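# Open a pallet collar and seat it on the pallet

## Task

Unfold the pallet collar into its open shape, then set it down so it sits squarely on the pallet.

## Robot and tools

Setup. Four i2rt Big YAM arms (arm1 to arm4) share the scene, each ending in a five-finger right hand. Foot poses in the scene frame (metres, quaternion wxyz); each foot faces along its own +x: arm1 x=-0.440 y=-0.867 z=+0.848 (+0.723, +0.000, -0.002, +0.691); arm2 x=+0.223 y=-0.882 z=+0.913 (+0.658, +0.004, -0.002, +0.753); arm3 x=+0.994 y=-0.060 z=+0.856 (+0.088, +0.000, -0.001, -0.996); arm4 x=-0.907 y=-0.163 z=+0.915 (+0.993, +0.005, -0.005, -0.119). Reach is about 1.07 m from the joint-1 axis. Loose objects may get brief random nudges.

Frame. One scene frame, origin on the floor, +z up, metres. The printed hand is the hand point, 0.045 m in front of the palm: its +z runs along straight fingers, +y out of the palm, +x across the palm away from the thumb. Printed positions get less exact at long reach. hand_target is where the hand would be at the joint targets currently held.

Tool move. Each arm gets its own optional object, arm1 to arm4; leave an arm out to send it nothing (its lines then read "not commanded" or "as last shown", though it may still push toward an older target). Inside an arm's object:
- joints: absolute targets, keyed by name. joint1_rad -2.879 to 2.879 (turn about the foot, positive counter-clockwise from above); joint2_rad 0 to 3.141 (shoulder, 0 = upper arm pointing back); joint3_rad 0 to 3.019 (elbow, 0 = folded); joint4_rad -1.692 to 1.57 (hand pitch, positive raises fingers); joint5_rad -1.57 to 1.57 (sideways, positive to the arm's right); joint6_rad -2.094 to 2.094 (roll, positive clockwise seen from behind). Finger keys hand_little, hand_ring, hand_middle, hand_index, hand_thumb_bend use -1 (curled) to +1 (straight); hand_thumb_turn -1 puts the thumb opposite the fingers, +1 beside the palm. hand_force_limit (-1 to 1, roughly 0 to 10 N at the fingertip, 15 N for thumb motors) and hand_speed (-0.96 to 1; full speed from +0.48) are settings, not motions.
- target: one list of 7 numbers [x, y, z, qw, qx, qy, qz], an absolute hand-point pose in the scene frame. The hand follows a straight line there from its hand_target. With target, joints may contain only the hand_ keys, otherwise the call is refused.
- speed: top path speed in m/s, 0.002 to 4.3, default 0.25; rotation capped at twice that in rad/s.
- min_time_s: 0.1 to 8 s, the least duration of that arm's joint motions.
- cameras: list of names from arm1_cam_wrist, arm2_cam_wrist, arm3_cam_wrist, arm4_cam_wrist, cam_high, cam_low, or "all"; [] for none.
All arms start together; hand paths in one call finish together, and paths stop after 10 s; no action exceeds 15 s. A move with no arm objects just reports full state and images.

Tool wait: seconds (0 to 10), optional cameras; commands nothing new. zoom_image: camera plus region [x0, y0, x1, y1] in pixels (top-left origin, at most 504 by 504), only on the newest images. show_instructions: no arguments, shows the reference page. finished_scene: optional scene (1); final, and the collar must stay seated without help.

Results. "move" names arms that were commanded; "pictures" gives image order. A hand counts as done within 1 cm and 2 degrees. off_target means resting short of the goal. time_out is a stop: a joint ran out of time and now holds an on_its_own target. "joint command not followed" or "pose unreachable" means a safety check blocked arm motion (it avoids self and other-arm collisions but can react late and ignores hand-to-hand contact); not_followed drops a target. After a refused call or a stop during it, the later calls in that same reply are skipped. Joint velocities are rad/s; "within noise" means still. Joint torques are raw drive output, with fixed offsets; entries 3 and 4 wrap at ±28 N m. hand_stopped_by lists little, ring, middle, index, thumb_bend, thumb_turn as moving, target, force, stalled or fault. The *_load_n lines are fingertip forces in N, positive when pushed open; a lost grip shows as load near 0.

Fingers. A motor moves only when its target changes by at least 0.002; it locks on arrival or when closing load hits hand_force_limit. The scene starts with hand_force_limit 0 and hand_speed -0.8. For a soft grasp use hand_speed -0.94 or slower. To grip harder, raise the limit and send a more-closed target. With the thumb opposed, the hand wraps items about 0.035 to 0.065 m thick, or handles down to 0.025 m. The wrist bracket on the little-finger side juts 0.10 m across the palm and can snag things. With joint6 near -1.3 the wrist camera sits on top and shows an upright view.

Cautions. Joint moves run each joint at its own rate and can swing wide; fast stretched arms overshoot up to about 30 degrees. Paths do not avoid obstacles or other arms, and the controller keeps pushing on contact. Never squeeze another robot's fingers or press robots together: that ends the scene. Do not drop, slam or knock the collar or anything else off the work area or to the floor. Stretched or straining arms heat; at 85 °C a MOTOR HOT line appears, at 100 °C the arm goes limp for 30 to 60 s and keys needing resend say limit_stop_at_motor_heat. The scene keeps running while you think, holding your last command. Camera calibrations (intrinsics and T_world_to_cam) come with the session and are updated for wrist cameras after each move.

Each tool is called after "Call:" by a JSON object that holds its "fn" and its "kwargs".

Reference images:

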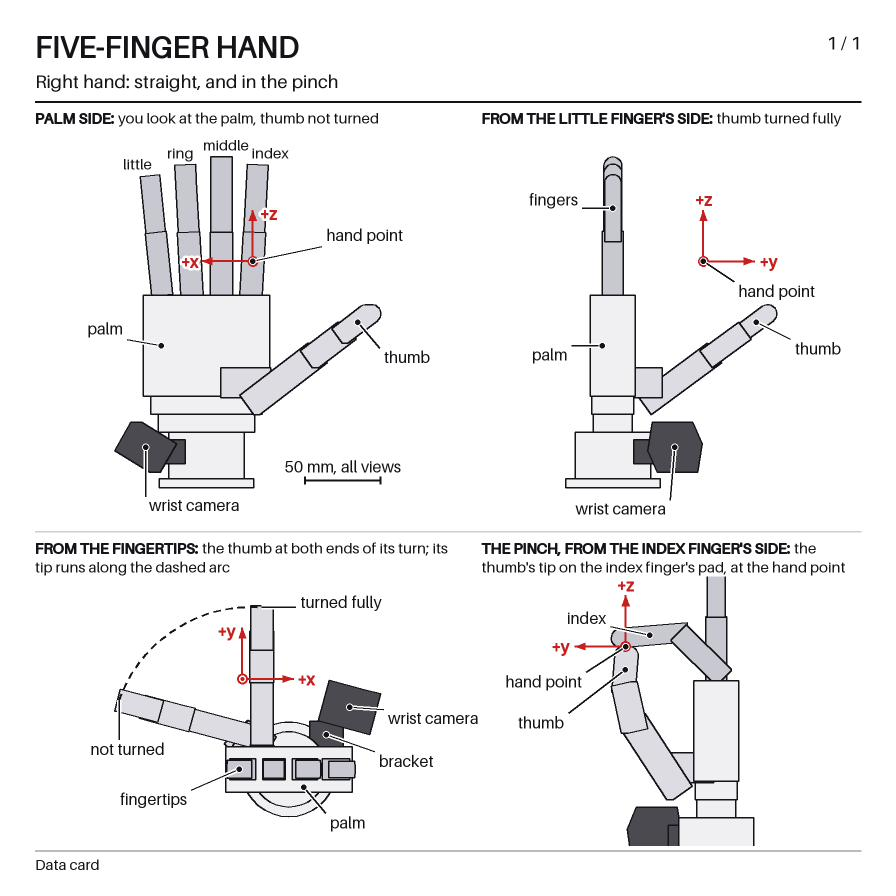

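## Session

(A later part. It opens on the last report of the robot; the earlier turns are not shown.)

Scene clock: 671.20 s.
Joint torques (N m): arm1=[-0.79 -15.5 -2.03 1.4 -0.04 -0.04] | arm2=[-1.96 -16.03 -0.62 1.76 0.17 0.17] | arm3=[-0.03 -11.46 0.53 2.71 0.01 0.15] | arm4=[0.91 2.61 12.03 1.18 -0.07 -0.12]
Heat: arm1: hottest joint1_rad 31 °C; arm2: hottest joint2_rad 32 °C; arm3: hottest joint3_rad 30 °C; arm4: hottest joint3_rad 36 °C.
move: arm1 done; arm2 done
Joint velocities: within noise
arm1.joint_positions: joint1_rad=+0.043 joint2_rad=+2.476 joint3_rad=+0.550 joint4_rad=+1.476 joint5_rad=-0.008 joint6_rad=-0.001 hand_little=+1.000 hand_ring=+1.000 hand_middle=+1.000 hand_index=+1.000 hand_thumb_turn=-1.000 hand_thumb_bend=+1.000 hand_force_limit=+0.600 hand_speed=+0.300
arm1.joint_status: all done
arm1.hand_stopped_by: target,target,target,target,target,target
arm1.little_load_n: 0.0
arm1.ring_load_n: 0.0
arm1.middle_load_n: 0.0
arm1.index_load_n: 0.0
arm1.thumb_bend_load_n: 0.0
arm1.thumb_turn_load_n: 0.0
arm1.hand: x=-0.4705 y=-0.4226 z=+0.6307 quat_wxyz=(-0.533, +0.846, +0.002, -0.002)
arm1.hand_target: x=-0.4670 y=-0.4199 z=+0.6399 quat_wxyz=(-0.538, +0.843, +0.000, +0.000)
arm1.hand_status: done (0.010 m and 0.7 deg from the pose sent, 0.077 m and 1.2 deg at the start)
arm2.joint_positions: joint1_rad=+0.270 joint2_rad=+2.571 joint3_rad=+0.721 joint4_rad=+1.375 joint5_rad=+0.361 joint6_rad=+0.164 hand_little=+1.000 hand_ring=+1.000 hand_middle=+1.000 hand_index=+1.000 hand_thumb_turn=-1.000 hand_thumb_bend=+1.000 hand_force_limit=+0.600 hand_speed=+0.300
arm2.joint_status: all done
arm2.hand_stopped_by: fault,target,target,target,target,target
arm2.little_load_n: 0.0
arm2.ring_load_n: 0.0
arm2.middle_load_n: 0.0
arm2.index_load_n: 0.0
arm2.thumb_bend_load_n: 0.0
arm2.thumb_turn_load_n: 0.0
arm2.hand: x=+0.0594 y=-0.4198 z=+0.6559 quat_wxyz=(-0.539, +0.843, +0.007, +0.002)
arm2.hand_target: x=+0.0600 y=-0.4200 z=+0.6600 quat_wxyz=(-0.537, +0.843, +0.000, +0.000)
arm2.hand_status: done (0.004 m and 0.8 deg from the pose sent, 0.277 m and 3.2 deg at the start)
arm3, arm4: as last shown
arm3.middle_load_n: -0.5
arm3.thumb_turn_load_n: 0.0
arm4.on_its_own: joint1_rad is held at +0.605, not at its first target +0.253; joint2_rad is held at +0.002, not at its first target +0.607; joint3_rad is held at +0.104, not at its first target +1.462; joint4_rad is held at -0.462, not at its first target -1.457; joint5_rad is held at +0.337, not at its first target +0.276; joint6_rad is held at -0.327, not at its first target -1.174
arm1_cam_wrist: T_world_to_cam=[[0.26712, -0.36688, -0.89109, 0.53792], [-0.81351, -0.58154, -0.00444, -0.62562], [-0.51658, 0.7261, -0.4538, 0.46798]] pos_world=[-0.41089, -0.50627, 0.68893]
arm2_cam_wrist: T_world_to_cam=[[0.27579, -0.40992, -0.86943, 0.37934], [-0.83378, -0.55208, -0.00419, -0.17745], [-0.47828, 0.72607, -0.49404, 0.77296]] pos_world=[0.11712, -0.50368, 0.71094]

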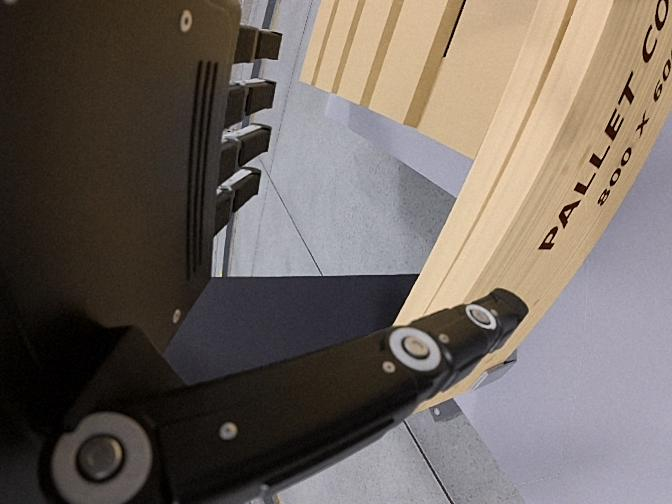

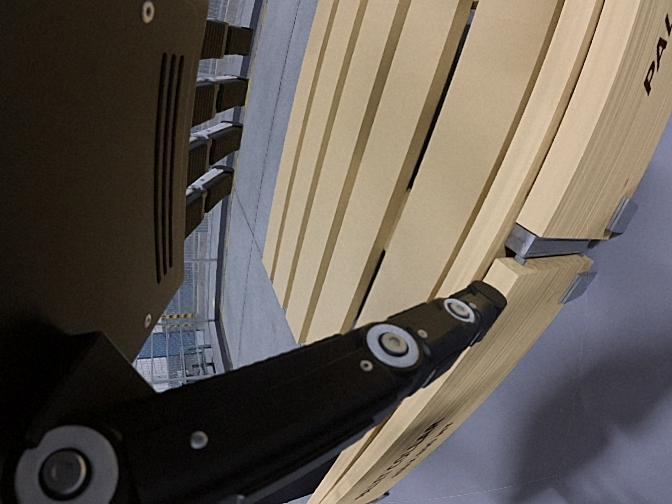

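Call:
{"fn": "move", "kwargs": {"arm2": {"target": [0.085, -0.40, 0.62, 0.6088, -0.7934, 0, 0], "speed": 0.15, "joints": {"hand_index": 0.08, "hand_speed": 0.2}}, "arm1": {"target": [-0.13, -0.40, 0.62, 0.6088, -0.7934, 0, 0], "speed": 0.2, "joints": {"hand_index": 0.0, "hand_speed": 0.2}}, "cameras": ["arm1_cam_wrist", "arm2_cam_wrist", "cam_high"]}}

Call:
{"fn": "zoom_image", "kwargs": {"camera": "arm1_cam_wrist", "region": [300, 120, 552, 372]}}

Call:
{"fn": "zoom_image", "kwargs": {"camera": "arm2_cam_wrist", "region": [300, 120, 552, 372]}}

Scene clock: 751.67 s.
Joint torques (N m): arm1=[-0.5 -16.73 2.59 1.18 -0.29 -0.18] | arm2=[-2.37 -14.27 0.12 3.06 -0.12 -0.11] | arm3=[0.73 -12.04 0.55 2.62 -0.01 0.17] | arm4=[0.91 2.78 12.04 1.14 -0.06 -0.11]
Heat: arm1: hottest joint1_rad 31 °C; arm2: hottest joint2_rad 31 °C; arm3: hottest joint3_rad 30 °C; arm4: hottest joint3_rad 36 °C.
move: arm1 done; arm2 off_target
Joint velocities: within noise
arm1.joint_positions: joint1_rad=-0.810 joint2_rad=+2.528 joint3_rad=+0.980 joint4_rad=+1.158 joint5_rad=-0.813 joint6_rad=-0.276 hand_little=+1.000 hand_ring=+1.000 hand_middle=+1.000 hand_index=+0.000 hand_thumb_turn=-1.000 hand_thumb_bend=+1.000 hand_force_limit=+0.600 hand_speed=+0.200
arm1.joint_status: all done
arm1.hand_stopped_by: target,target,target,target,target,target
arm1.little_load_n: 0.0
arm1.ring_load_n: 0.0
arm1.middle_load_n: 0.0
arm1.index_load_n: 0.0
arm1.thumb_bend_load_n: 0.0
arm1.thumb_turn_load_n: 0.0
arm1.hand: x=-0.1321 y=-0.4016 z=+0.6241 quat_wxyz=(-0.609, +0.793, -0.006, -0.002)
arm1.hand_target: x=-0.1301 y=-0.4001 z=+0.6201 quat_wxyz=(-0.609, +0.793, +0.000, +0.000)
arm1.hand_status: done (0.005 m and 0.7 deg from the pose sent, 0.341 m and 10.6 deg at the start)
arm2.joint_positions: joint1_rad=+0.209 joint2_rad=+2.753 joint3_rad=+0.827 joint4_rad=+1.550 joint5_rad=+0.336 joint6_rad=+0.119 hand_little=+1.000 hand_ring=+1.000 hand_middle=+1.000 hand_index=+0.080 hand_thumb_turn=-1.000 hand_thumb_bend=+1.000 hand_force_limit=+0.600 hand_speed=+0.200
arm2.joint_status: all done
arm2.hand_stopped_by: fault,target,target,target,target,target
arm2.little_load_n: 0.0
arm2.ring_load_n: 0.0
arm2.middle_load_n: 0.0
arm2.index_load_n: 0.0
arm2.thumb_bend_load_n: 0.0
arm2.thumb_turn_load_n: 0.0
arm2.hand: x=+0.0823 y=-0.4034 z=+0.6188 quat_wxyz=(-0.575, +0.818, -0.004, +0.005)
arm2.hand_target: x=+0.0847 y=-0.3996 z=+0.6202 quat_wxyz=(-0.583, +0.813, -0.002, +0.007)
arm2.hand_status: off_target (0.005 m and 4.9 deg from the pose sent, 0.048 m and 9.9 deg at the start; a joint's target at an end of its range on 43 of 76 steps)
arm3, arm4: as last shown
arm3.middle_load_n: 0.0
arm3.thumb_bend_load_n: -0.5
arm4.on_its_own: joint1_rad is held at +0.605, not at its first target +0.253; joint2_rad is held at +0.002, not at its first target +0.607; joint3_rad is held at +0.104, not at its first target +1.462; joint4_rad is held at -0.462, not at its first target -1.457; joint5_rad is held at +0.337, not at its first target +0.276; joint6_rad is held at -0.327, not at its first target -1.174
arm1_cam_wrist: T_world_to_cam=[[0.25414, -0.20004, -0.94625, 0.54897], [-0.822, -0.56021, -0.10234, -0.2696], [-0.50963, 0.80383, -0.30681, 0.56498]] pos_world=[-0.0732, -0.49536, 0.66522]
arm2_cam_wrist: T_world_to_cam=[[0.26331, -0.33765, -0.90369, 0.39893], [-0.84541, -0.532, -0.04755, -0.11351], [-0.46471, 0.77651, -0.42554, 0.73054]] pos_world=[0.13848, -0.49295, 0.66599]

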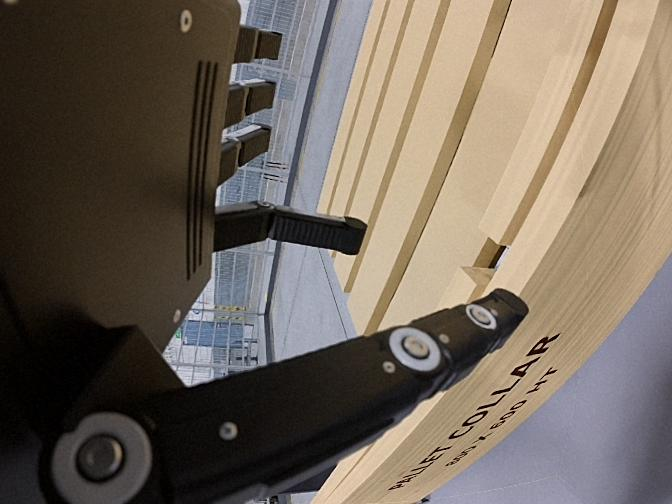

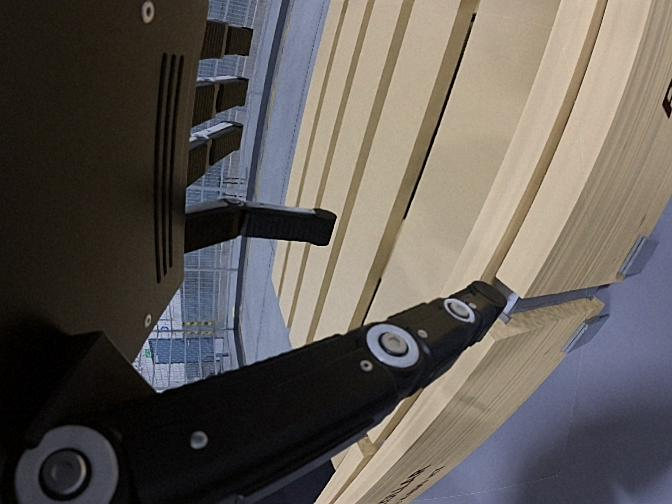

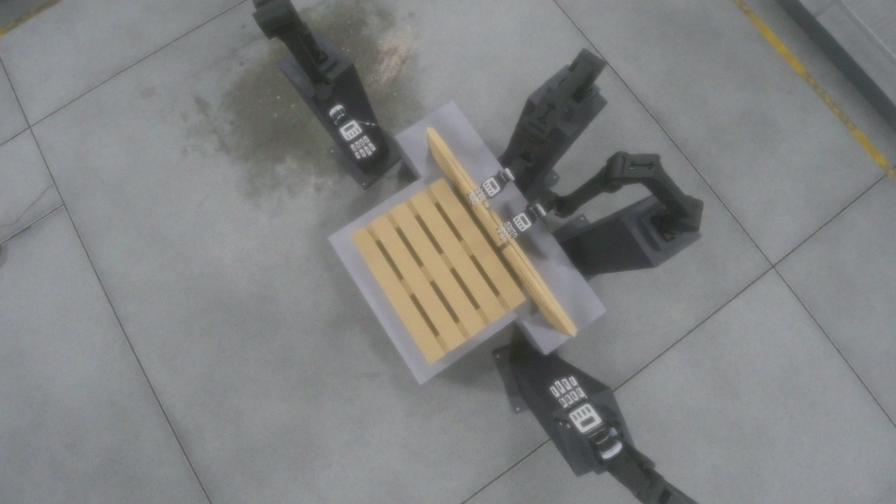

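Scaled by 2.000 from the camera's image (finer frame: 960x720).

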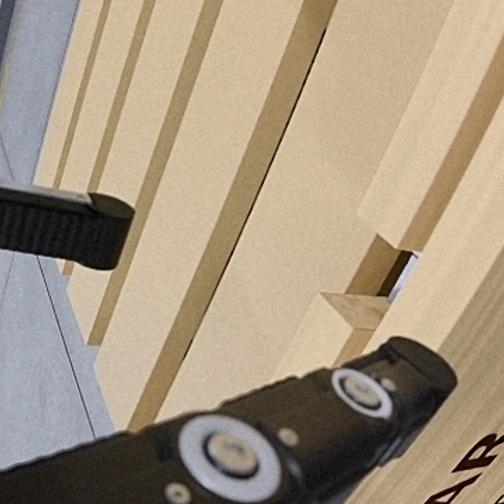

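Scaled by 2.000 from the camera's image (finer frame: 960x720).

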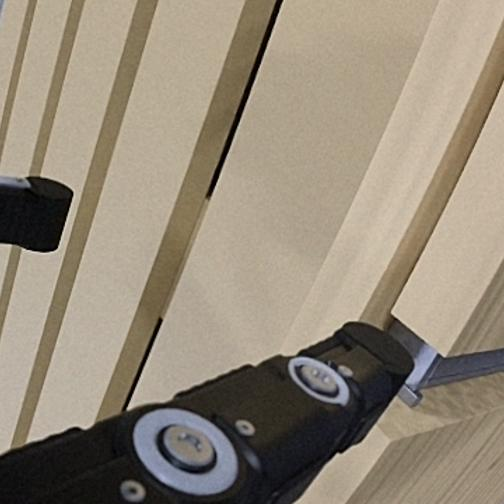

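Call:
{"fn": "move", "kwargs": {"arm2": {"target": [0.064, -0.430, 0.556, 0.5736, -0.8192, 0, 0], "speed": 0.12}, "arm1": {"target": [-0.137, -0.4065, 0.556, 0.6088, -0.7934, 0, 0], "speed": 0.12}, "cameras": ["arm1_cam_wrist", "arm2_cam_wrist"]}}

Call:
{"fn": "zoom_image", "kwargs": {"camera": "arm1_cam_wrist", "region": [300, 120, 552, 372]}}

Call:
{"fn": "zoom_image", "kwargs": {"camera": "arm2_cam_wrist", "region": [270, 120, 522, 372]}}

Scene clock: 798.07 s.
Joint torques (N m): arm1=[-0.73 -17.44 1.58 2.04 -0.35 -0.15] | arm2=[-1.67 -13.92 -0.4 2.82 0.13 0.17] | arm3=[-0.09 -11.46 0.55 2.61 0.05 0.17] | arm4=[0.91 2.55 12.03 1.13 -0.05 -0.13]
Heat: arm1: hottest joint2_rad 32 °C; arm2: hottest joint2_rad 31 °C; arm3: hottest joint3_rad 30 °C; arm4: hottest joint3_rad 37 °C.
move: arm1 done; arm2 off_target
Joint velocities: within noise
arm1.joint_positions: joint1_rad=-0.810 joint2_rad=+2.710 joint3_rad=+1.077 joint4_rad=+1.222 joint5_rad=-0.814 joint6_rad=-0.279 hand_little=+1.000 hand_ring=+1.000 hand_middle=+1.000 hand_index=+0.000 hand_thumb_turn=-1.000 hand_thumb_bend=+1.000 hand_force_limit=+0.600 hand_speed=+0.200
arm1.joint_status: not commanded
arm1.hand_stopped_by: target,target,target,target,target,target
arm1.little_load_n: 0.0
arm1.ring_load_n: 0.0
arm1.middle_load_n: 0.0
arm1.index_load_n: 0.0
arm1.thumb_bend_load_n: 0.0
arm1.thumb_turn_load_n: 0.0
arm1.hand: x=-0.1404 y=-0.4090 z=+0.5557 quat_wxyz=(-0.603, +0.797, -0.009, -0.007)
arm1.hand_target: x=-0.1370 y=-0.4065 z=+0.5560 quat_wxyz=(-0.609, +0.793, +0.000, +0.000)
arm1.hand_status: done (0.004 m and 1.6 deg from the pose sent, 0.068 m and 0.7 deg at the start)
arm2.joint_positions: joint1_rad=+0.278 joint2_rad=+2.916 joint3_rad=+0.925 joint4_rad=+1.552 joint5_rad=+0.392 joint6_rad=+0.146 hand_little=+1.000 hand_ring=+1.000 hand_middle=+1.000 hand_index=+0.080 hand_thumb_turn=-1.000 hand_thumb_bend=+1.000 hand_force_limit=+0.600 hand_speed=+0.200
arm2.joint_status: not commanded
arm2.hand_stopped_by: fault,target,target,target,target,target
arm2.little_load_n: 0.0
arm2.ring_load_n: 0.0
arm2.middle_load_n: 0.0
arm2.index_load_n: 0.0
arm2.thumb_bend_load_n: 0.0
arm2.thumb_turn_load_n: 0.0
arm2.hand: x=+0.0683 y=-0.4334 z=+0.5531 quat_wxyz=(-0.555, +0.832, +0.006, +0.011)
arm2.hand_target: x=+0.0638 y=-0.4299 z=+0.5561 quat_wxyz=(-0.563, +0.827, -0.001, +0.004)
arm2.hand_status: off_target (0.006 m and 3.0 deg from the pose sent, 0.071 m and 0.8 deg at the start; a joint's target at an end of its range on 42 of 42 steps)
arm3, arm4: as last shown
arm3.thumb_bend_load_n: 0.0
arm3.thumb_turn_load_n: -0.5
arm4.on_its_own: joint1_rad is held at +0.605, not at its first target +0.253; joint2_rad is held at +0.002, not at its first target +0.607; joint3_rad is held at +0.104, not at its first target +1.462; joint4_rad is held at -0.462, not at its first target -1.457; joint5_rad is held at +0.337, not at its first target +0.276; joint6_rad is held at -0.327, not at its first target -1.174
arm1_cam_wrist: T_world_to_cam=[[0.24236, -0.21249, -0.94663, 0.47844], [-0.82254, -0.56241, -0.08435, -0.29855], [-0.51447, 0.79909, -0.31109, 0.5455]] pos_world=[-0.08088, -0.50214, 0.59742]
arm2_cam_wrist: T_world_to_cam=[[0.28375, -0.37989, -0.88044, 0.30052], [-0.84017, -0.54103, -0.03733, -0.15434], [-0.46216, 0.75031, -0.47269, 0.7338]] pos_world=[0.12419, -0.51992, 0.60569]

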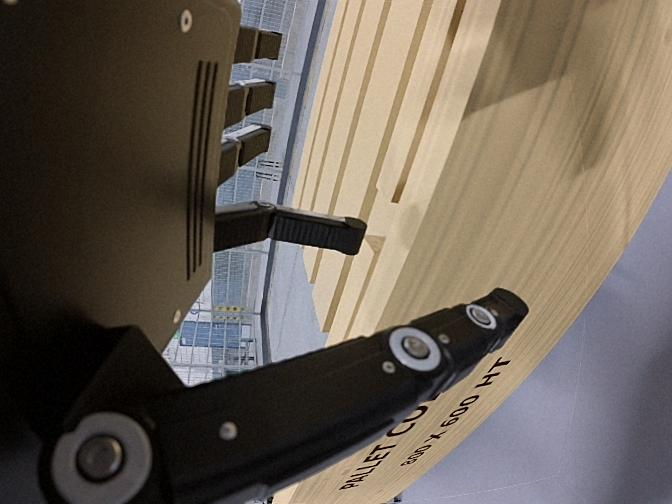

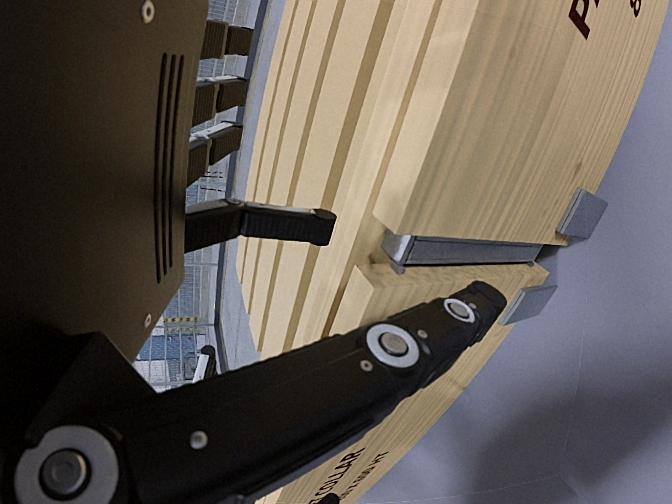

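Scaled by 2.000 from the camera's image (finer frame: 960x720).

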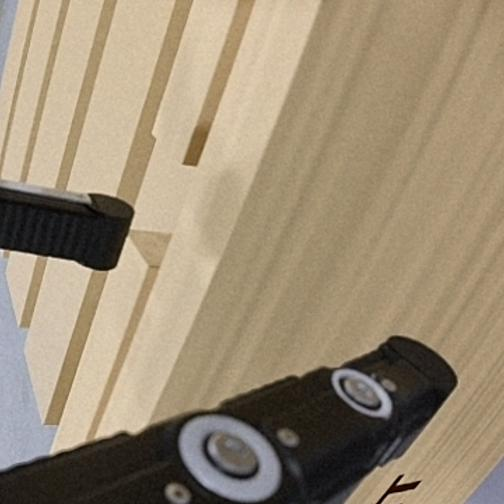

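Scaled by 2.000 from the camera's image (finer frame: 960x720).

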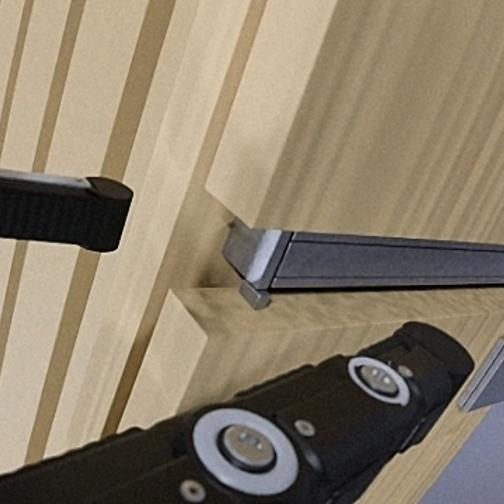

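Call:
{"fn": "move", "kwargs": {"arm2": {"target": [0.0605, -0.441, 0.534, 0.555, -0.832, 0, 0], "speed": 0.06, "joints": {"hand_index": 0.2, "hand_speed": 0.0}}, "arm1": {"target": [-0.136, -0.4005, 0.530, 0.6088, -0.7934, 0, 0], "speed": 0.06}, "cameras": ["arm1_cam_wrist", "arm2_cam_wrist"]}}

Call:
{"fn": "zoom_image", "kwargs": {"camera": "arm1_cam_wrist", "region": [270, 120, 522, 372]}}

Call:
{"fn": "zoom_image", "kwargs": {"camera": "arm2_cam_wrist", "region": [240, 120, 492, 372]}}

Scene clock: 819.87 s.
Joint torques (N m): arm1=[0.38 -17.32 1.74 1.85 -0.08 -0.11] | arm2=[-1.44 -13.74 -0.55 2.73 0.14 0.21] | arm3=[0.5 -11.63 0.69 2.58 0.02 0.16] | arm4=[1.14 2.84 12.05 1.16 -0.06 -0.12]
Heat: arm1: hottest joint2_rad 32 °C; arm2: hottest joint2_rad 31 °C; arm3: hottest joint3_rad 30 °C; arm4: hottest joint3_rad 37 °C.
move: arm1 done; arm2 done
Joint velocities: within noise
arm1.joint_positions: joint1_rad=-0.810 joint2_rad=+2.776 joint3_rad=+1.142 joint4_rad=+1.232 joint5_rad=-0.813 joint6_rad=-0.279 hand_little=+1.000 hand_ring=+1.000 hand_middle=+1.000 hand_index=+0.000 hand_thumb_turn=-1.000 hand_thumb_bend=+1.000 hand_force_limit=+0.600 hand_speed=+0.200
arm1.joint_status: not commanded
arm1.hand_stopped_by: target,target,target,target,target,target
arm1.little_load_n: 0.0
arm1.ring_load_n: 0.0
arm1.middle_load_n: 0.0
arm1.index_load_n: 0.5
arm1.thumb_bend_load_n: 0.0
arm1.thumb_turn_load_n: 0.0
arm1.hand: x=-0.1355 y=-0.4045 z=+0.5323 quat_wxyz=(-0.606, +0.796, -0.007, -0.005)
arm1.hand_target: x=-0.1360 y=-0.4006 z=+0.5300 quat_wxyz=(-0.609, +0.793, +0.000, +0.000)
arm1.hand_status: done (0.005 m and 1.1 deg from the pose sent, 0.027 m and 1.6 deg at the start)
arm2.joint_positions: joint1_rad=+0.293 joint2_rad=+2.968 joint3_rad=+0.959 joint4_rad=+1.552 joint5_rad=+0.396 joint6_rad=+0.163 hand_little=+1.000 hand_ring=+1.000 hand_middle=+1.000 hand_index=+0.200 hand_thumb_turn=-1.000 hand_thumb_bend=+1.000 hand_force_limit=+0.600 hand_speed=+0.000
arm2.joint_status: all done
arm2.hand_stopped_by: fault,target,target,target,target,target
arm2.little_load_n: 0.0
arm2.ring_load_n: 0.0
arm2.middle_load_n: 0.0
arm2.index_load_n: 0.0
arm2.thumb_bend_load_n: 0.0
arm2.thumb_turn_load_n: 0.0
arm2.hand: x=+0.0652 y=-0.4432 z=+0.5323 quat_wxyz=(-0.548, +0.836, +0.005, +0.007)
arm2.hand_target: x=+0.0605 y=-0.4409 z=+0.5341 quat_wxyz=(-0.555, +0.832, +0.000, +0.000)
arm2.hand_status: done (0.005 m and 1.4 deg from the pose sent, 0.022 m and 1.4 deg at the start)
arm3, arm4: as last shown
arm3.thumb_turn_load_n: 0.0
arm4.on_its_own: joint1_rad is held at +0.605, not at its first target +0.253; joint2_rad is held at +0.002, not at its first target +0.607; joint3_rad is held at +0.104, not at its first target +1.462; joint4_rad is held at -0.462, not at its first target -1.457; joint5_rad is held at +0.337, not at its first target +0.276; joint6_rad is held at -0.327, not at its first target -1.174
arm1_cam_wrist: T_world_to_cam=[[0.24875, -0.20732, -0.94612, 0.45874], [-0.82211, -0.56166, -0.09307, -0.28899], [-0.51211, 0.80097, -0.31015, 0.53778]] pos_world=[-0.07629, -0.49795, 0.57392]
arm2_cam_wrist: T_world_to_cam=[[0.27954, -0.39265, -0.87617, 0.27171], [-0.8382, -0.54486, -0.02325, -0.17236], [-0.46826, 0.74091, -0.48143, 0.73083]] pos_world=[0.1218, -0.5287, 0.58591]

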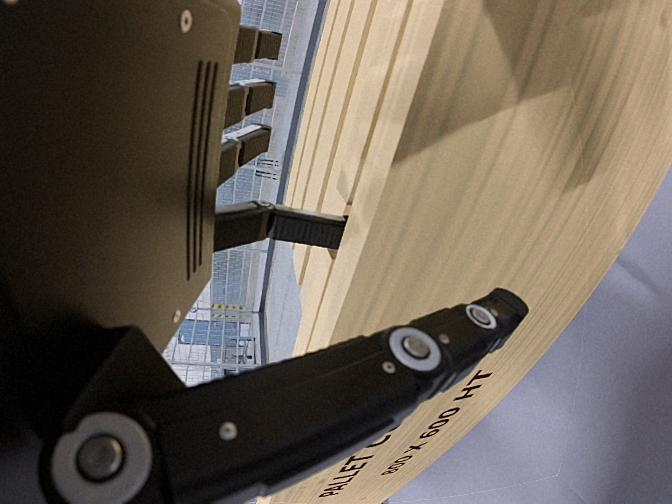

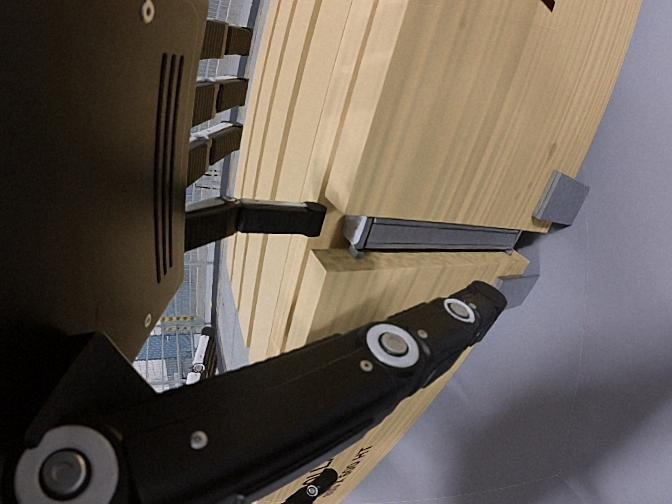

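Scaled by 2.000 from the camera's image (finer frame: 960x720).

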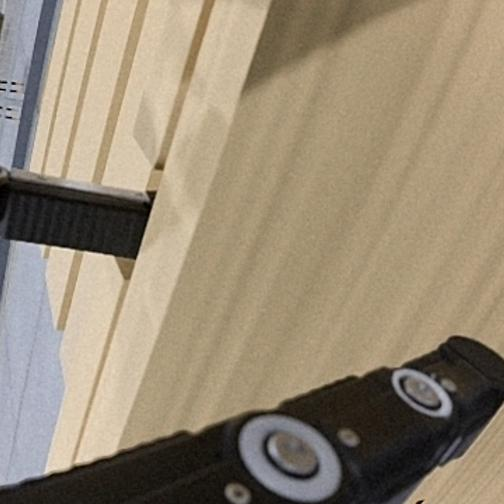

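Scaled by 2.000 from the camera's image (finer frame: 960x720).

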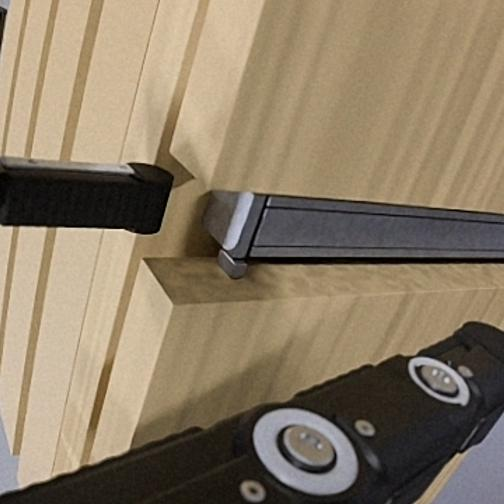

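Call:
{"fn": "move", "kwargs": {"arm2": {"target": [0.0605, -0.441, 0.519, 0.548, -0.836, 0, 0], "speed": 0.04}, "arm1": {"target": [-0.137, -0.399, 0.514, 0.6088, -0.7934, 0, 0], "speed": 0.04}, "cameras": ["arm1_cam_wrist", "arm2_cam_wrist"]}}

Call:
{"fn": "zoom_image", "kwargs": {"camera": "arm1_cam_wrist", "region": [270, 120, 522, 372]}}

Call:
{"fn": "zoom_image", "kwargs": {"camera": "arm2_cam_wrist", "region": [240, 120, 492, 372]}}

Scene clock: 826.63 s.
Joint torques (N m): arm1=[0.03 -16.15 2.02 1.78 -0.01 -0.08] | arm2=[-1.38 -13.68 -0.47 1.77 -0.05 0.2] | arm3=[0.09 -11.58 0.4 2.51 -0.02 0.19] | arm4=[0.67 2.73 11.97 1.2 -0.05 -0.13]
Heat: arm1: hottest joint2_rad 32 °C; arm2: hottest joint2_rad 31 °C; arm3: hottest joint3_rad 30 °C; arm4: hottest joint3_rad 37 °C.
move: arm1 done; arm2 done
Joint velocities: within noise
arm1.joint_positions: joint1_rad=-0.806 joint2_rad=+2.808 joint3_rad=+1.175 joint4_rad=+1.244 joint5_rad=-0.811 joint6_rad=-0.279 hand_little=+1.000 hand_ring=+1.000 hand_middle=+1.000 hand_index=+0.000 hand_thumb_turn=-1.000 hand_thumb_bend=+1.000 hand_force_limit=+0.600 hand_speed=+0.200
arm1.joint_status: not commanded
arm1.hand_stopped_by: target,target,target,target,target,target
arm1.little_load_n: 0.0
arm1.ring_load_n: 0.0
arm1.middle_load_n: 0.0
arm1.index_load_n: -1.0
arm1.thumb_bend_load_n: 0.0
arm1.thumb_turn_load_n: 0.0
arm1.hand: x=-0.1336 y=-0.4008 z=+0.5220 quat_wxyz=(-0.609, +0.793, -0.004, -0.001)
arm1.hand_target: x=-0.1372 y=-0.3991 z=+0.5142 quat_wxyz=(-0.609, +0.793, +0.000, +0.000)
arm1.hand_status: done (0.009 m and 0.4 deg from the pose sent, 0.019 m and 1.1 deg at the start)
arm2.joint_positions: joint1_rad=+0.293 joint2_rad=+2.995 joint3_rad=+0.993 joint4_rad=+1.552 joint5_rad=+0.396 joint6_rad=+0.169 hand_little=+1.000 hand_ring=+1.000 hand_middle=+1.000 hand_index=+0.200 hand_thumb_turn=-1.000 hand_thumb_bend=+1.000 hand_force_limit=+0.600 hand_speed=+0.000
arm2.joint_status: not commanded
arm2.hand_stopped_by: fault,target,target,target,target,target
arm2.little_load_n: 0.0
arm2.ring_load_n: 0.0
arm2.middle_load_n: 0.0
arm2.index_load_n: 0.0
arm2.thumb_bend_load_n: 0.0
arm2.thumb_turn_load_n: 0.0
arm2.hand: x=+0.0635 y=-0.4402 z=+0.5226 quat_wxyz=(-0.550, +0.835, +0.002, +0.005)
arm2.hand_target: x=+0.0606 y=-0.4410 z=+0.5190 quat_wxyz=(-0.548, +0.836, +0.000, +0.000)
arm2.hand_status: done (0.005 m and 0.7 deg from the pose sent, 0.014 m and 1.1 deg at the start)
arm3, arm4: as last shown
arm3.thumb_bend_load_n: -0.5
arm4.thumb_turn_load_n: -0.5
arm4.on_its_own: joint1_rad is held at +0.605, not at its first target +0.253; joint2_rad is held at +0.002, not at its first target +0.607; joint3_rad is held at +0.104, not at its first target +1.462; joint4_rad is held at -0.462, not at its first target -1.457; joint5_rad is held at +0.337, not at its first target +0.276; joint6_rad is held at -0.327, not at its first target -1.174
arm1_cam_wrist: T_world_to_cam=[[0.25852, -0.19959, -0.94516, 0.45314], [-0.82019, -0.56227, -0.1056, -0.27965], [-0.51035, 0.80251, -0.30906, 0.53279]] pos_world=[-0.0746, -0.49436, 0.56342]
arm2_cam_wrist: T_world_to_cam=[[0.27166, -0.388, -0.88071, 0.26982], [-0.83961, -0.54282, -0.01984, -0.17322], [-0.47037, 0.74485, -0.47324, 0.72078]] pos_world=[0.1203, -0.52621, 0.57529]

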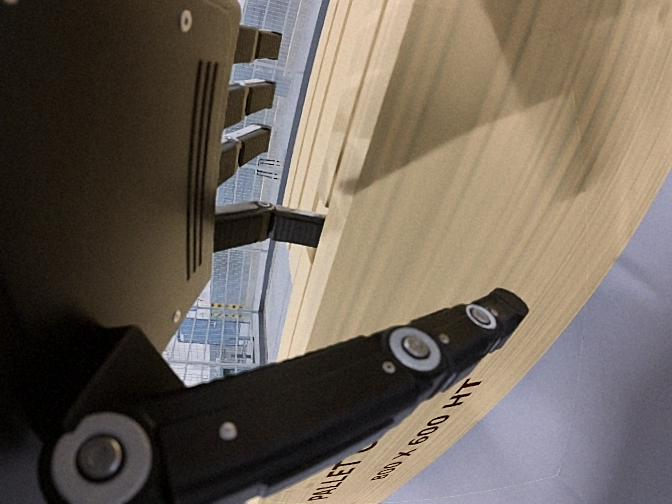

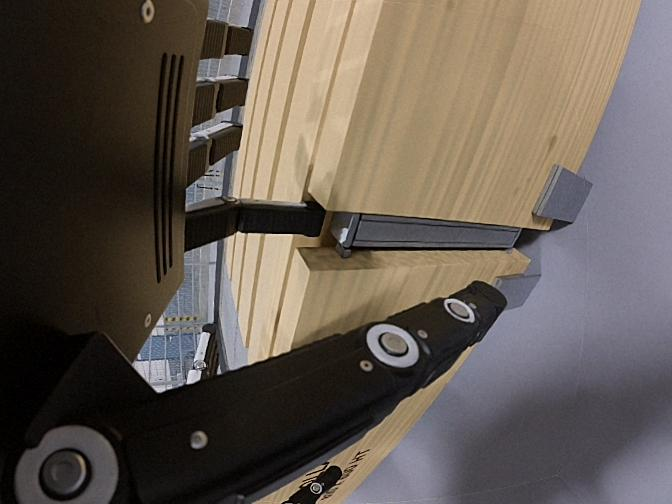

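Scaled by 2.000 from the camera's image (finer frame: 960x720).

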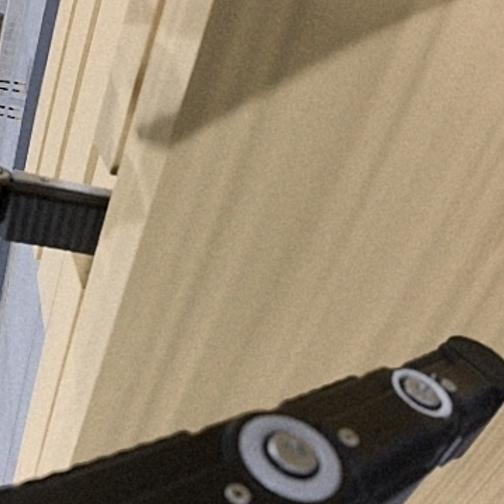

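Scaled by 2.000 from the camera's image (finer frame: 960x720).

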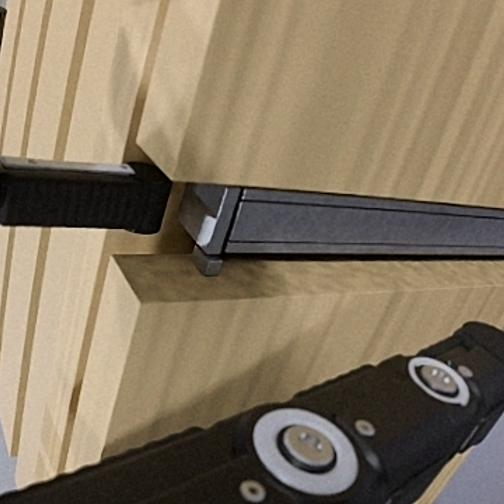

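Call:
{"fn": "move", "kwargs": {"arm2": {"target": [0.0605, -0.415, 0.516, 0.548, -0.836, 0, 0], "speed": 0.04}, "arm1": {"target": [-0.137, -0.428, 0.512, 0.6088, -0.7934, 0, 0], "speed": 0.04}, "cameras": ["arm1_cam_wrist", "arm2_cam_wrist"]}}

Call:
{"fn": "zoom_image", "kwargs": {"camera": "arm1_cam_wrist", "region": [270, 120, 522, 372]}}

Call:
{"fn": "zoom_image", "kwargs": {"camera": "arm2_cam_wrist", "region": [240, 120, 492, 372]}}

Scene clock: 838.23 s.
Joint torques (N m): arm1=[-2.49 -16.5 -1.06 2.04 -0.46 -0.14] | arm2=[-3.25 -15.33 1.5 0.99 0.01 0] | arm3=[0.03 -11.4 0.25 2.63 0.04 0.13] | arm4=[0.91 2.73 11.97 1.1 -0.07 -0.15]
Heat: arm1: hottest joint2_rad 32 °C; arm2: hottest joint2_rad 31 °C; arm3: hottest joint3_rad 30 °C; arm4: hottest joint3_rad 37 °C.
move: arm1 off_target; arm2 off_target
Joint velocities: within noise
arm1.joint_positions: joint1_rad=-0.818 joint2_rad=+2.817 joint3_rad=+1.171 joint4_rad=+1.267 joint5_rad=-0.843 joint6_rad=-0.301 hand_little=+1.000 hand_ring=+1.000 hand_middle=+1.000 hand_index=+0.001 hand_thumb_turn=-1.000 hand_thumb_bend=+1.000 hand_force_limit=+0.600 hand_speed=+0.200
arm1.joint_status: not commanded
arm1.hand_stopped_by: target,target,target,target,target,target
arm1.little_load_n: 0.0
arm1.ring_load_n: 0.0
arm1.middle_load_n: 0.0
arm1.index_load_n: 6.5
arm1.thumb_bend_load_n: 0.0
arm1.thumb_turn_load_n: 0.0
arm1.hand: x=-0.1352 y=-0.4067 z=+0.5214 quat_wxyz=(-0.615, +0.789, +0.012, +0.000)
arm1.hand_target: x=-0.1376 y=-0.4272 z=+0.5122 quat_wxyz=(-0.609, +0.793, +0.000, +0.000)
arm1.hand_status: off_target (0.023 m and 1.6 deg from the pose sent, 0.029 m and 0.5 deg at the start)
arm2.joint_positions: joint1_rad=+0.283 joint2_rad=+2.994 joint3_rad=+1.018 joint4_rad=+1.512 joint5_rad=+0.366 joint6_rad=+0.169 hand_little=+1.000 hand_ring=+1.000 hand_middle=+1.000 hand_index=+0.199 hand_thumb_turn=-1.000 hand_thumb_bend=+1.000 hand_force_limit=+0.600 hand_speed=+0.000
arm2.joint_status: not commanded
arm2.hand_stopped_by: fault,target,target,target,target,target
arm2.little_load_n: 0.0
arm2.ring_load_n: 0.0
arm2.middle_load_n: 0.0
arm2.index_load_n: -4.5
arm2.thumb_bend_load_n: 0.0
arm2.thumb_turn_load_n: 0.0
arm2.hand: x=+0.0590 y=-0.4339 z=+0.5156 quat_wxyz=(-0.543, +0.840, +0.008, -0.003)
arm2.hand_target: x=+0.0607 y=-0.4153 z=+0.5169 quat_wxyz=(-0.548, +0.836, +0.000, +0.000)
arm2.hand_status: off_target (0.019 m and 1.2 deg from the pose sent, 0.026 m and 0.7 deg at the start)
arm3.joint_positions: joint1_rad=-0.339 joint2_rad=+2.074 joint3_rad=+0.321 joint4_rad=+1.544 joint5_rad=-0.189 joint6_rad=-0.058 hand_little=+1.000 hand_ring=+1.000 hand_middle=+1.000 hand_index=+1.000 hand_thumb_turn=+1.000 hand_thumb_bend=+1.000 hand_force_limit=+0.000 hand_speed=-0.800
arm3.joint_status: not commanded
arm3.hand_stopped_by: target,target,target,target,target,target
arm3.little_load_n: 0.0
arm3.ring_load_n: 0.0
arm3.middle_load_n: 0.0
arm3.index_load_n: 0.0
arm3.thumb_bend_load_n: 0.0
arm3.thumb_turn_load_n: 0.0
arm3.hand: x=+0.5539 y=-0.0517 z=+0.7953 quat_wxyz=(+0.443, -0.535, -0.561, +0.450)
arm3.hand_target: x=+0.5496 y=-0.0499 z=+0.8006 quat_wxyz=(+0.448, -0.535, -0.552, +0.456)
arm3.hand_status: not commanded
arm4.joint_positions: joint1_rad=+0.615 joint2_rad=+0.002 joint3_rad=+0.072 joint4_rad=-0.446 joint5_rad=+0.340 joint6_rad=-0.320 hand_little=+1.000 hand_ring=+1.000 hand_middle=+1.000 hand_index=+1.000 hand_thumb_turn=+1.000 hand_thumb_bend=+1.000 hand_force_limit=+0.000 hand_speed=-0.800
arm4.joint_status: not commanded
arm4.hand_stopped_by: target,target,target,target,target,target
arm4.little_load_n: 0.0
arm4.ring_load_n: 0.0
arm4.middle_load_n: 0.0
arm4.index_load_n: -0.5
arm4.thumb_bend_load_n: 0.0
arm4.thumb_turn_load_n: 0.0
arm4.on_its_own: joint1_rad is held at +0.605, not at its first target +0.253; joint2_rad is held at +0.002, not at its first target +0.607; joint3_rad is held at +0.104, not at its first target +1.462; joint4_rad is held at -0.462, not at its first target -1.457; joint5_rad is held at +0.337, not at its first target +0.276; joint6_rad is held at -0.327, not at its first target -1.174
arm4.hand: x=-0.6625 y=-0.1265 z=+0.9856 quat_wxyz=(-0.312, +0.694, -0.432, +0.484)
arm4.hand_target: x=-0.6610 y=-0.1284 z=+1.0015 quat_wxyz=(-0.314, +0.689, -0.432, +0.490)
arm4.hand_status: not commanded
arm1_cam_wrist: T_world_to_cam=[[0.28256, -0.1787, -0.94246, 0.46226], [-0.80457, -0.57913, -0.13141, -0.27569], [-0.52233, 0.79541, -0.30741, 0.53116]] pos_world=[-0.07499, -0.49955, 0.56273]
arm2_cam_wrist: T_world_to_cam=[[0.27307, -0.39889, -0.8754, 0.25974], [-0.82979, -0.55806, -0.00455, -0.18872], [-0.48671, 0.72764, -0.48338, 0.70938]] pos_world=[0.11773, -0.51788, 0.56942]

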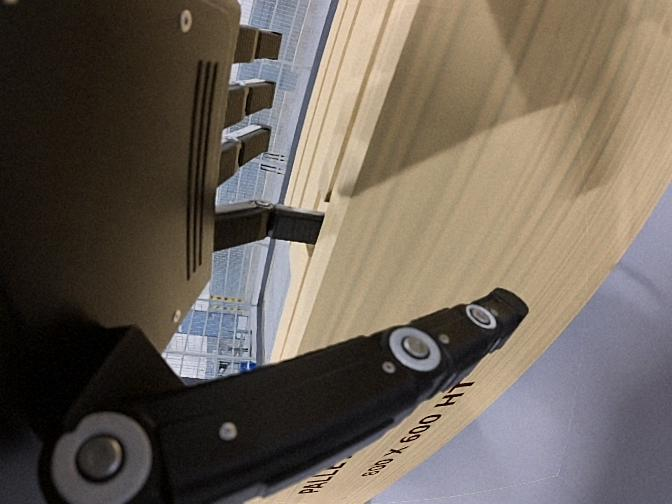

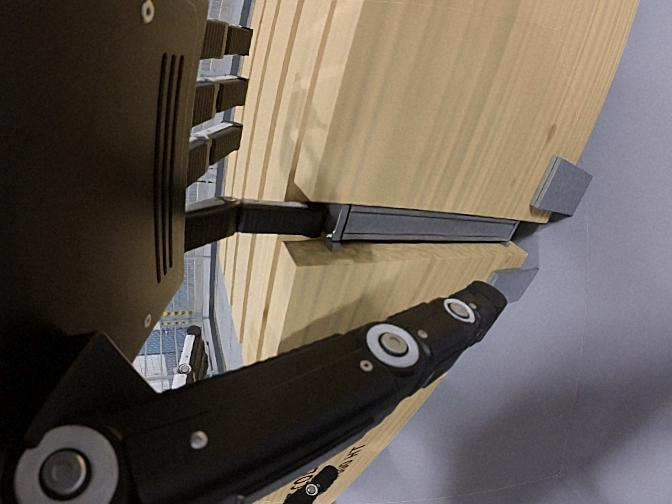

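Scaled by 2.000 from the camera's image (finer frame: 960x720).

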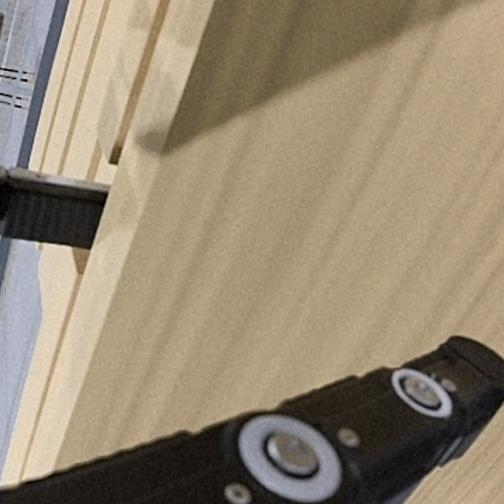

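Scaled by 2.000 from the camera's image (finer frame: 960x720).

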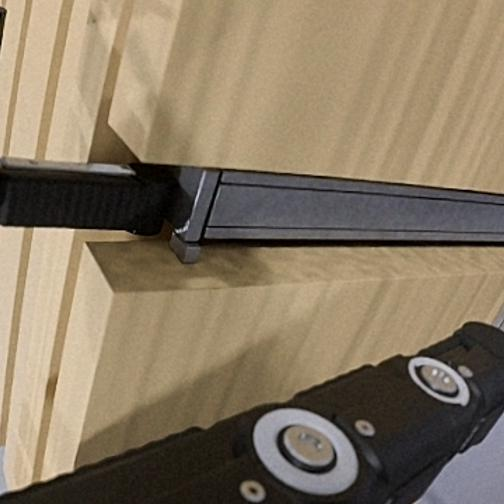

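Call:
{"fn": "move", "kwargs": {"arm2": {"target": [0.0605, -0.400, 0.513, 0.548, -0.836, 0, 0], "speed": 0.04}, "arm1": {"target": [-0.137, -0.443, 0.510, 0.6088, -0.7934, 0, 0], "speed": 0.04}, "cameras": ["arm1_cam_wrist", "arm2_cam_wrist"]}}

Call:
{"fn": "zoom_image", "kwargs": {"camera": "arm1_cam_wrist", "region": [270, 120, 522, 372]}}

Call:
{"fn": "zoom_image", "kwargs": {"camera": "arm2_cam_wrist", "region": [240, 120, 492, 372]}}

Scene clock: 845.10 s.
Joint torques (N m): arm1=[-4.13 -16.26 -2.59 1.92 -0.7 -0.06] | arm2=[-4.07 -15.44 3.79 0.54 0.06 -0.1] | arm3=[0.26 -12.1 0.46 2.51 -0.01 0.18] | arm4=[0.85 2.61 12.07 1.18 -0.05 -0.13]
Heat: arm1: hottest joint2_rad 32 °C; arm2: hottest joint2_rad 31 °C; arm3: hottest joint3_rad 30 °C; arm4: hottest joint3_rad 37 °C.
move: arm1 off_target; arm2 off_target
Joint velocities: within noise
arm1.joint_positions: joint1_rad=-0.823 joint2_rad=+2.822 joint3_rad=+1.171 joint4_rad=+1.280 joint5_rad=-0.858 joint6_rad=-0.321 hand_little=+1.000 hand_ring=+1.000 hand_middle=+1.000 hand_index=+0.001 hand_thumb_turn=-1.000 hand_thumb_bend=+1.000 hand_force_limit=+0.600 hand_speed=+0.200
arm1.joint_status: not commanded
arm1.hand_stopped_by: target,target,target,target,target,target
arm1.little_load_n: 0.0
arm1.ring_load_n: 0.0
arm1.middle_load_n: 0.0
arm1.index_load_n: 11.5
arm1.thumb_bend_load_n: 0.0
arm1.thumb_turn_load_n: 0.0
arm1.hand: x=-0.1352 y=-0.4086 z=+0.5212 quat_wxyz=(-0.618, +0.786, +0.024, +0.004)
arm1.hand_target: x=-0.1383 y=-0.4409 z=+0.5102 quat_wxyz=(-0.609, +0.793, +0.000, +0.000)
arm1.hand_status: off_target (0.036 m and 3.2 deg from the pose sent, 0.038 m and 1.6 deg at the start)
arm2.joint_positions: joint1_rad=+0.275 joint2_rad=+2.984 joint3_rad=+1.018 joint4_rad=+1.492 joint5_rad=+0.349 joint6_rad=+0.169 hand_little=+1.000 hand_ring=+1.000 hand_middle=+1.000 hand_index=+0.199 hand_thumb_turn=-1.000 hand_thumb_bend=+1.000 hand_force_limit=+0.600 hand_speed=+0.000
arm2.joint_status: not commanded
arm2.hand_stopped_by: fault,target,target,target,target,target
arm2.little_load_n: 0.0
arm2.ring_load_n: 0.0
arm2.middle_load_n: 0.0
arm2.index_load_n: -10.0
arm2.thumb_bend_load_n: 0.0
arm2.thumb_turn_load_n: 0.0
arm2.hand: x=+0.0590 y=-0.4314 z=+0.5158 quat_wxyz=(-0.538, +0.843, +0.010, -0.006)
arm2.hand_target: x=+0.0610 y=-0.4010 z=+0.5155 quat_wxyz=(-0.549, +0.836, +0.000, +0.000)
arm2.hand_status: off_target (0.032 m and 1.9 deg from the pose sent, 0.034 m and 1.2 deg at the start)
arm3, arm4: as last shown
arm3.thumb_turn_load_n: -0.5
arm4.index_load_n: 0.0
arm4.on_its_own: joint1_rad is held at +0.605, not at its first target +0.253; joint2_rad is held at +0.002, not at its first target +0.607; joint3_rad is held at +0.104, not at its first target +1.462; joint4_rad is held at -0.462, not at its first target -1.457; joint5_rad is held at +0.337, not at its first target +0.276; joint6_rad is held at -0.327, not at its first target -1.174
arm1_cam_wrist: T_world_to_cam=[[0.30551, -0.16521, -0.93775, 0.46778], [-0.79278, -0.58962, -0.1544, -0.26758], [-0.52741, 0.7906, -0.31111, 0.53194]] pos_world=[-0.07449, -0.50104, 0.56284]
arm2_cam_wrist: T_world_to_cam=[[0.2728, -0.40724, -0.87163, 0.25548], [-0.82648, -0.56295, 0.00435, -0.19432], [-0.49246, 0.7192, -0.49014, 0.70776]] pos_world=[0.11825, -0.51437, 0.57044]

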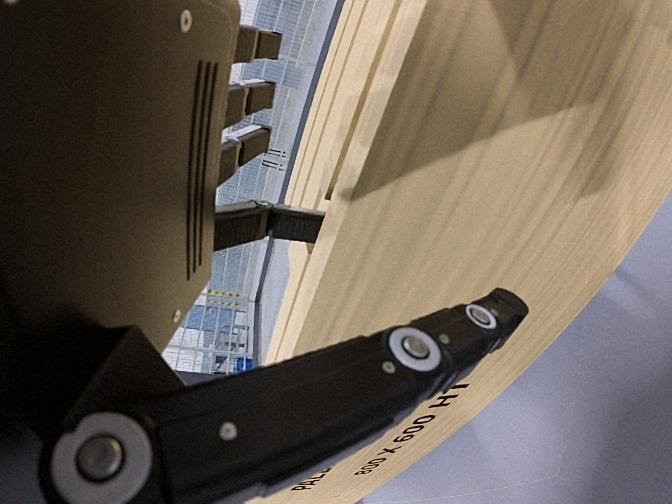

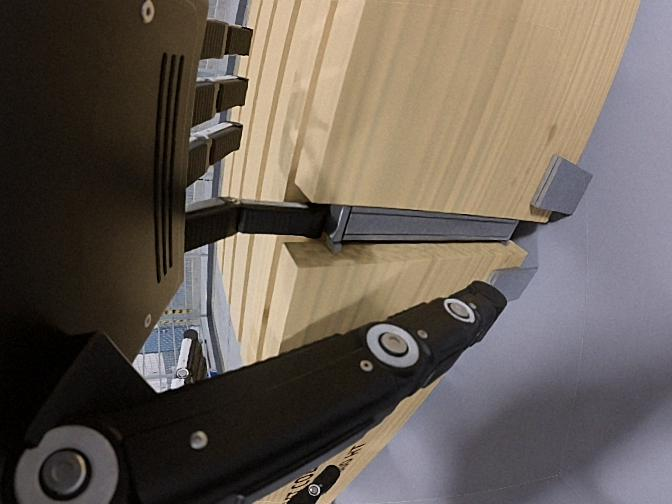

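Scaled by 2.000 from the camera's image (finer frame: 960x720).

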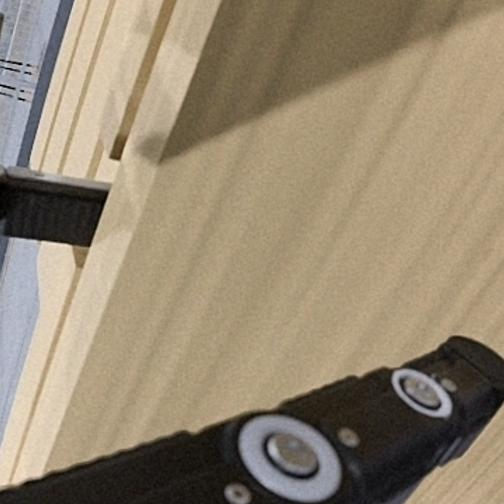

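Scaled by 2.000 from the camera's image (finer frame: 960x720).

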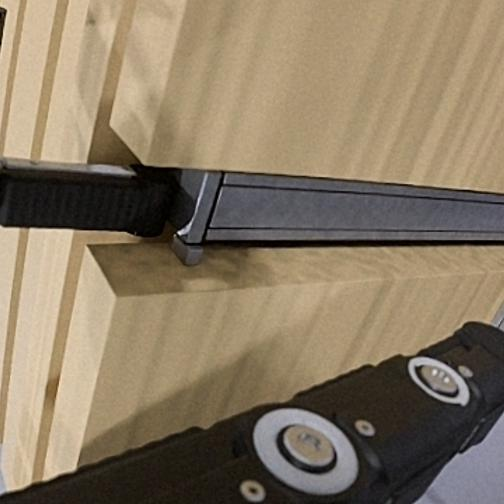

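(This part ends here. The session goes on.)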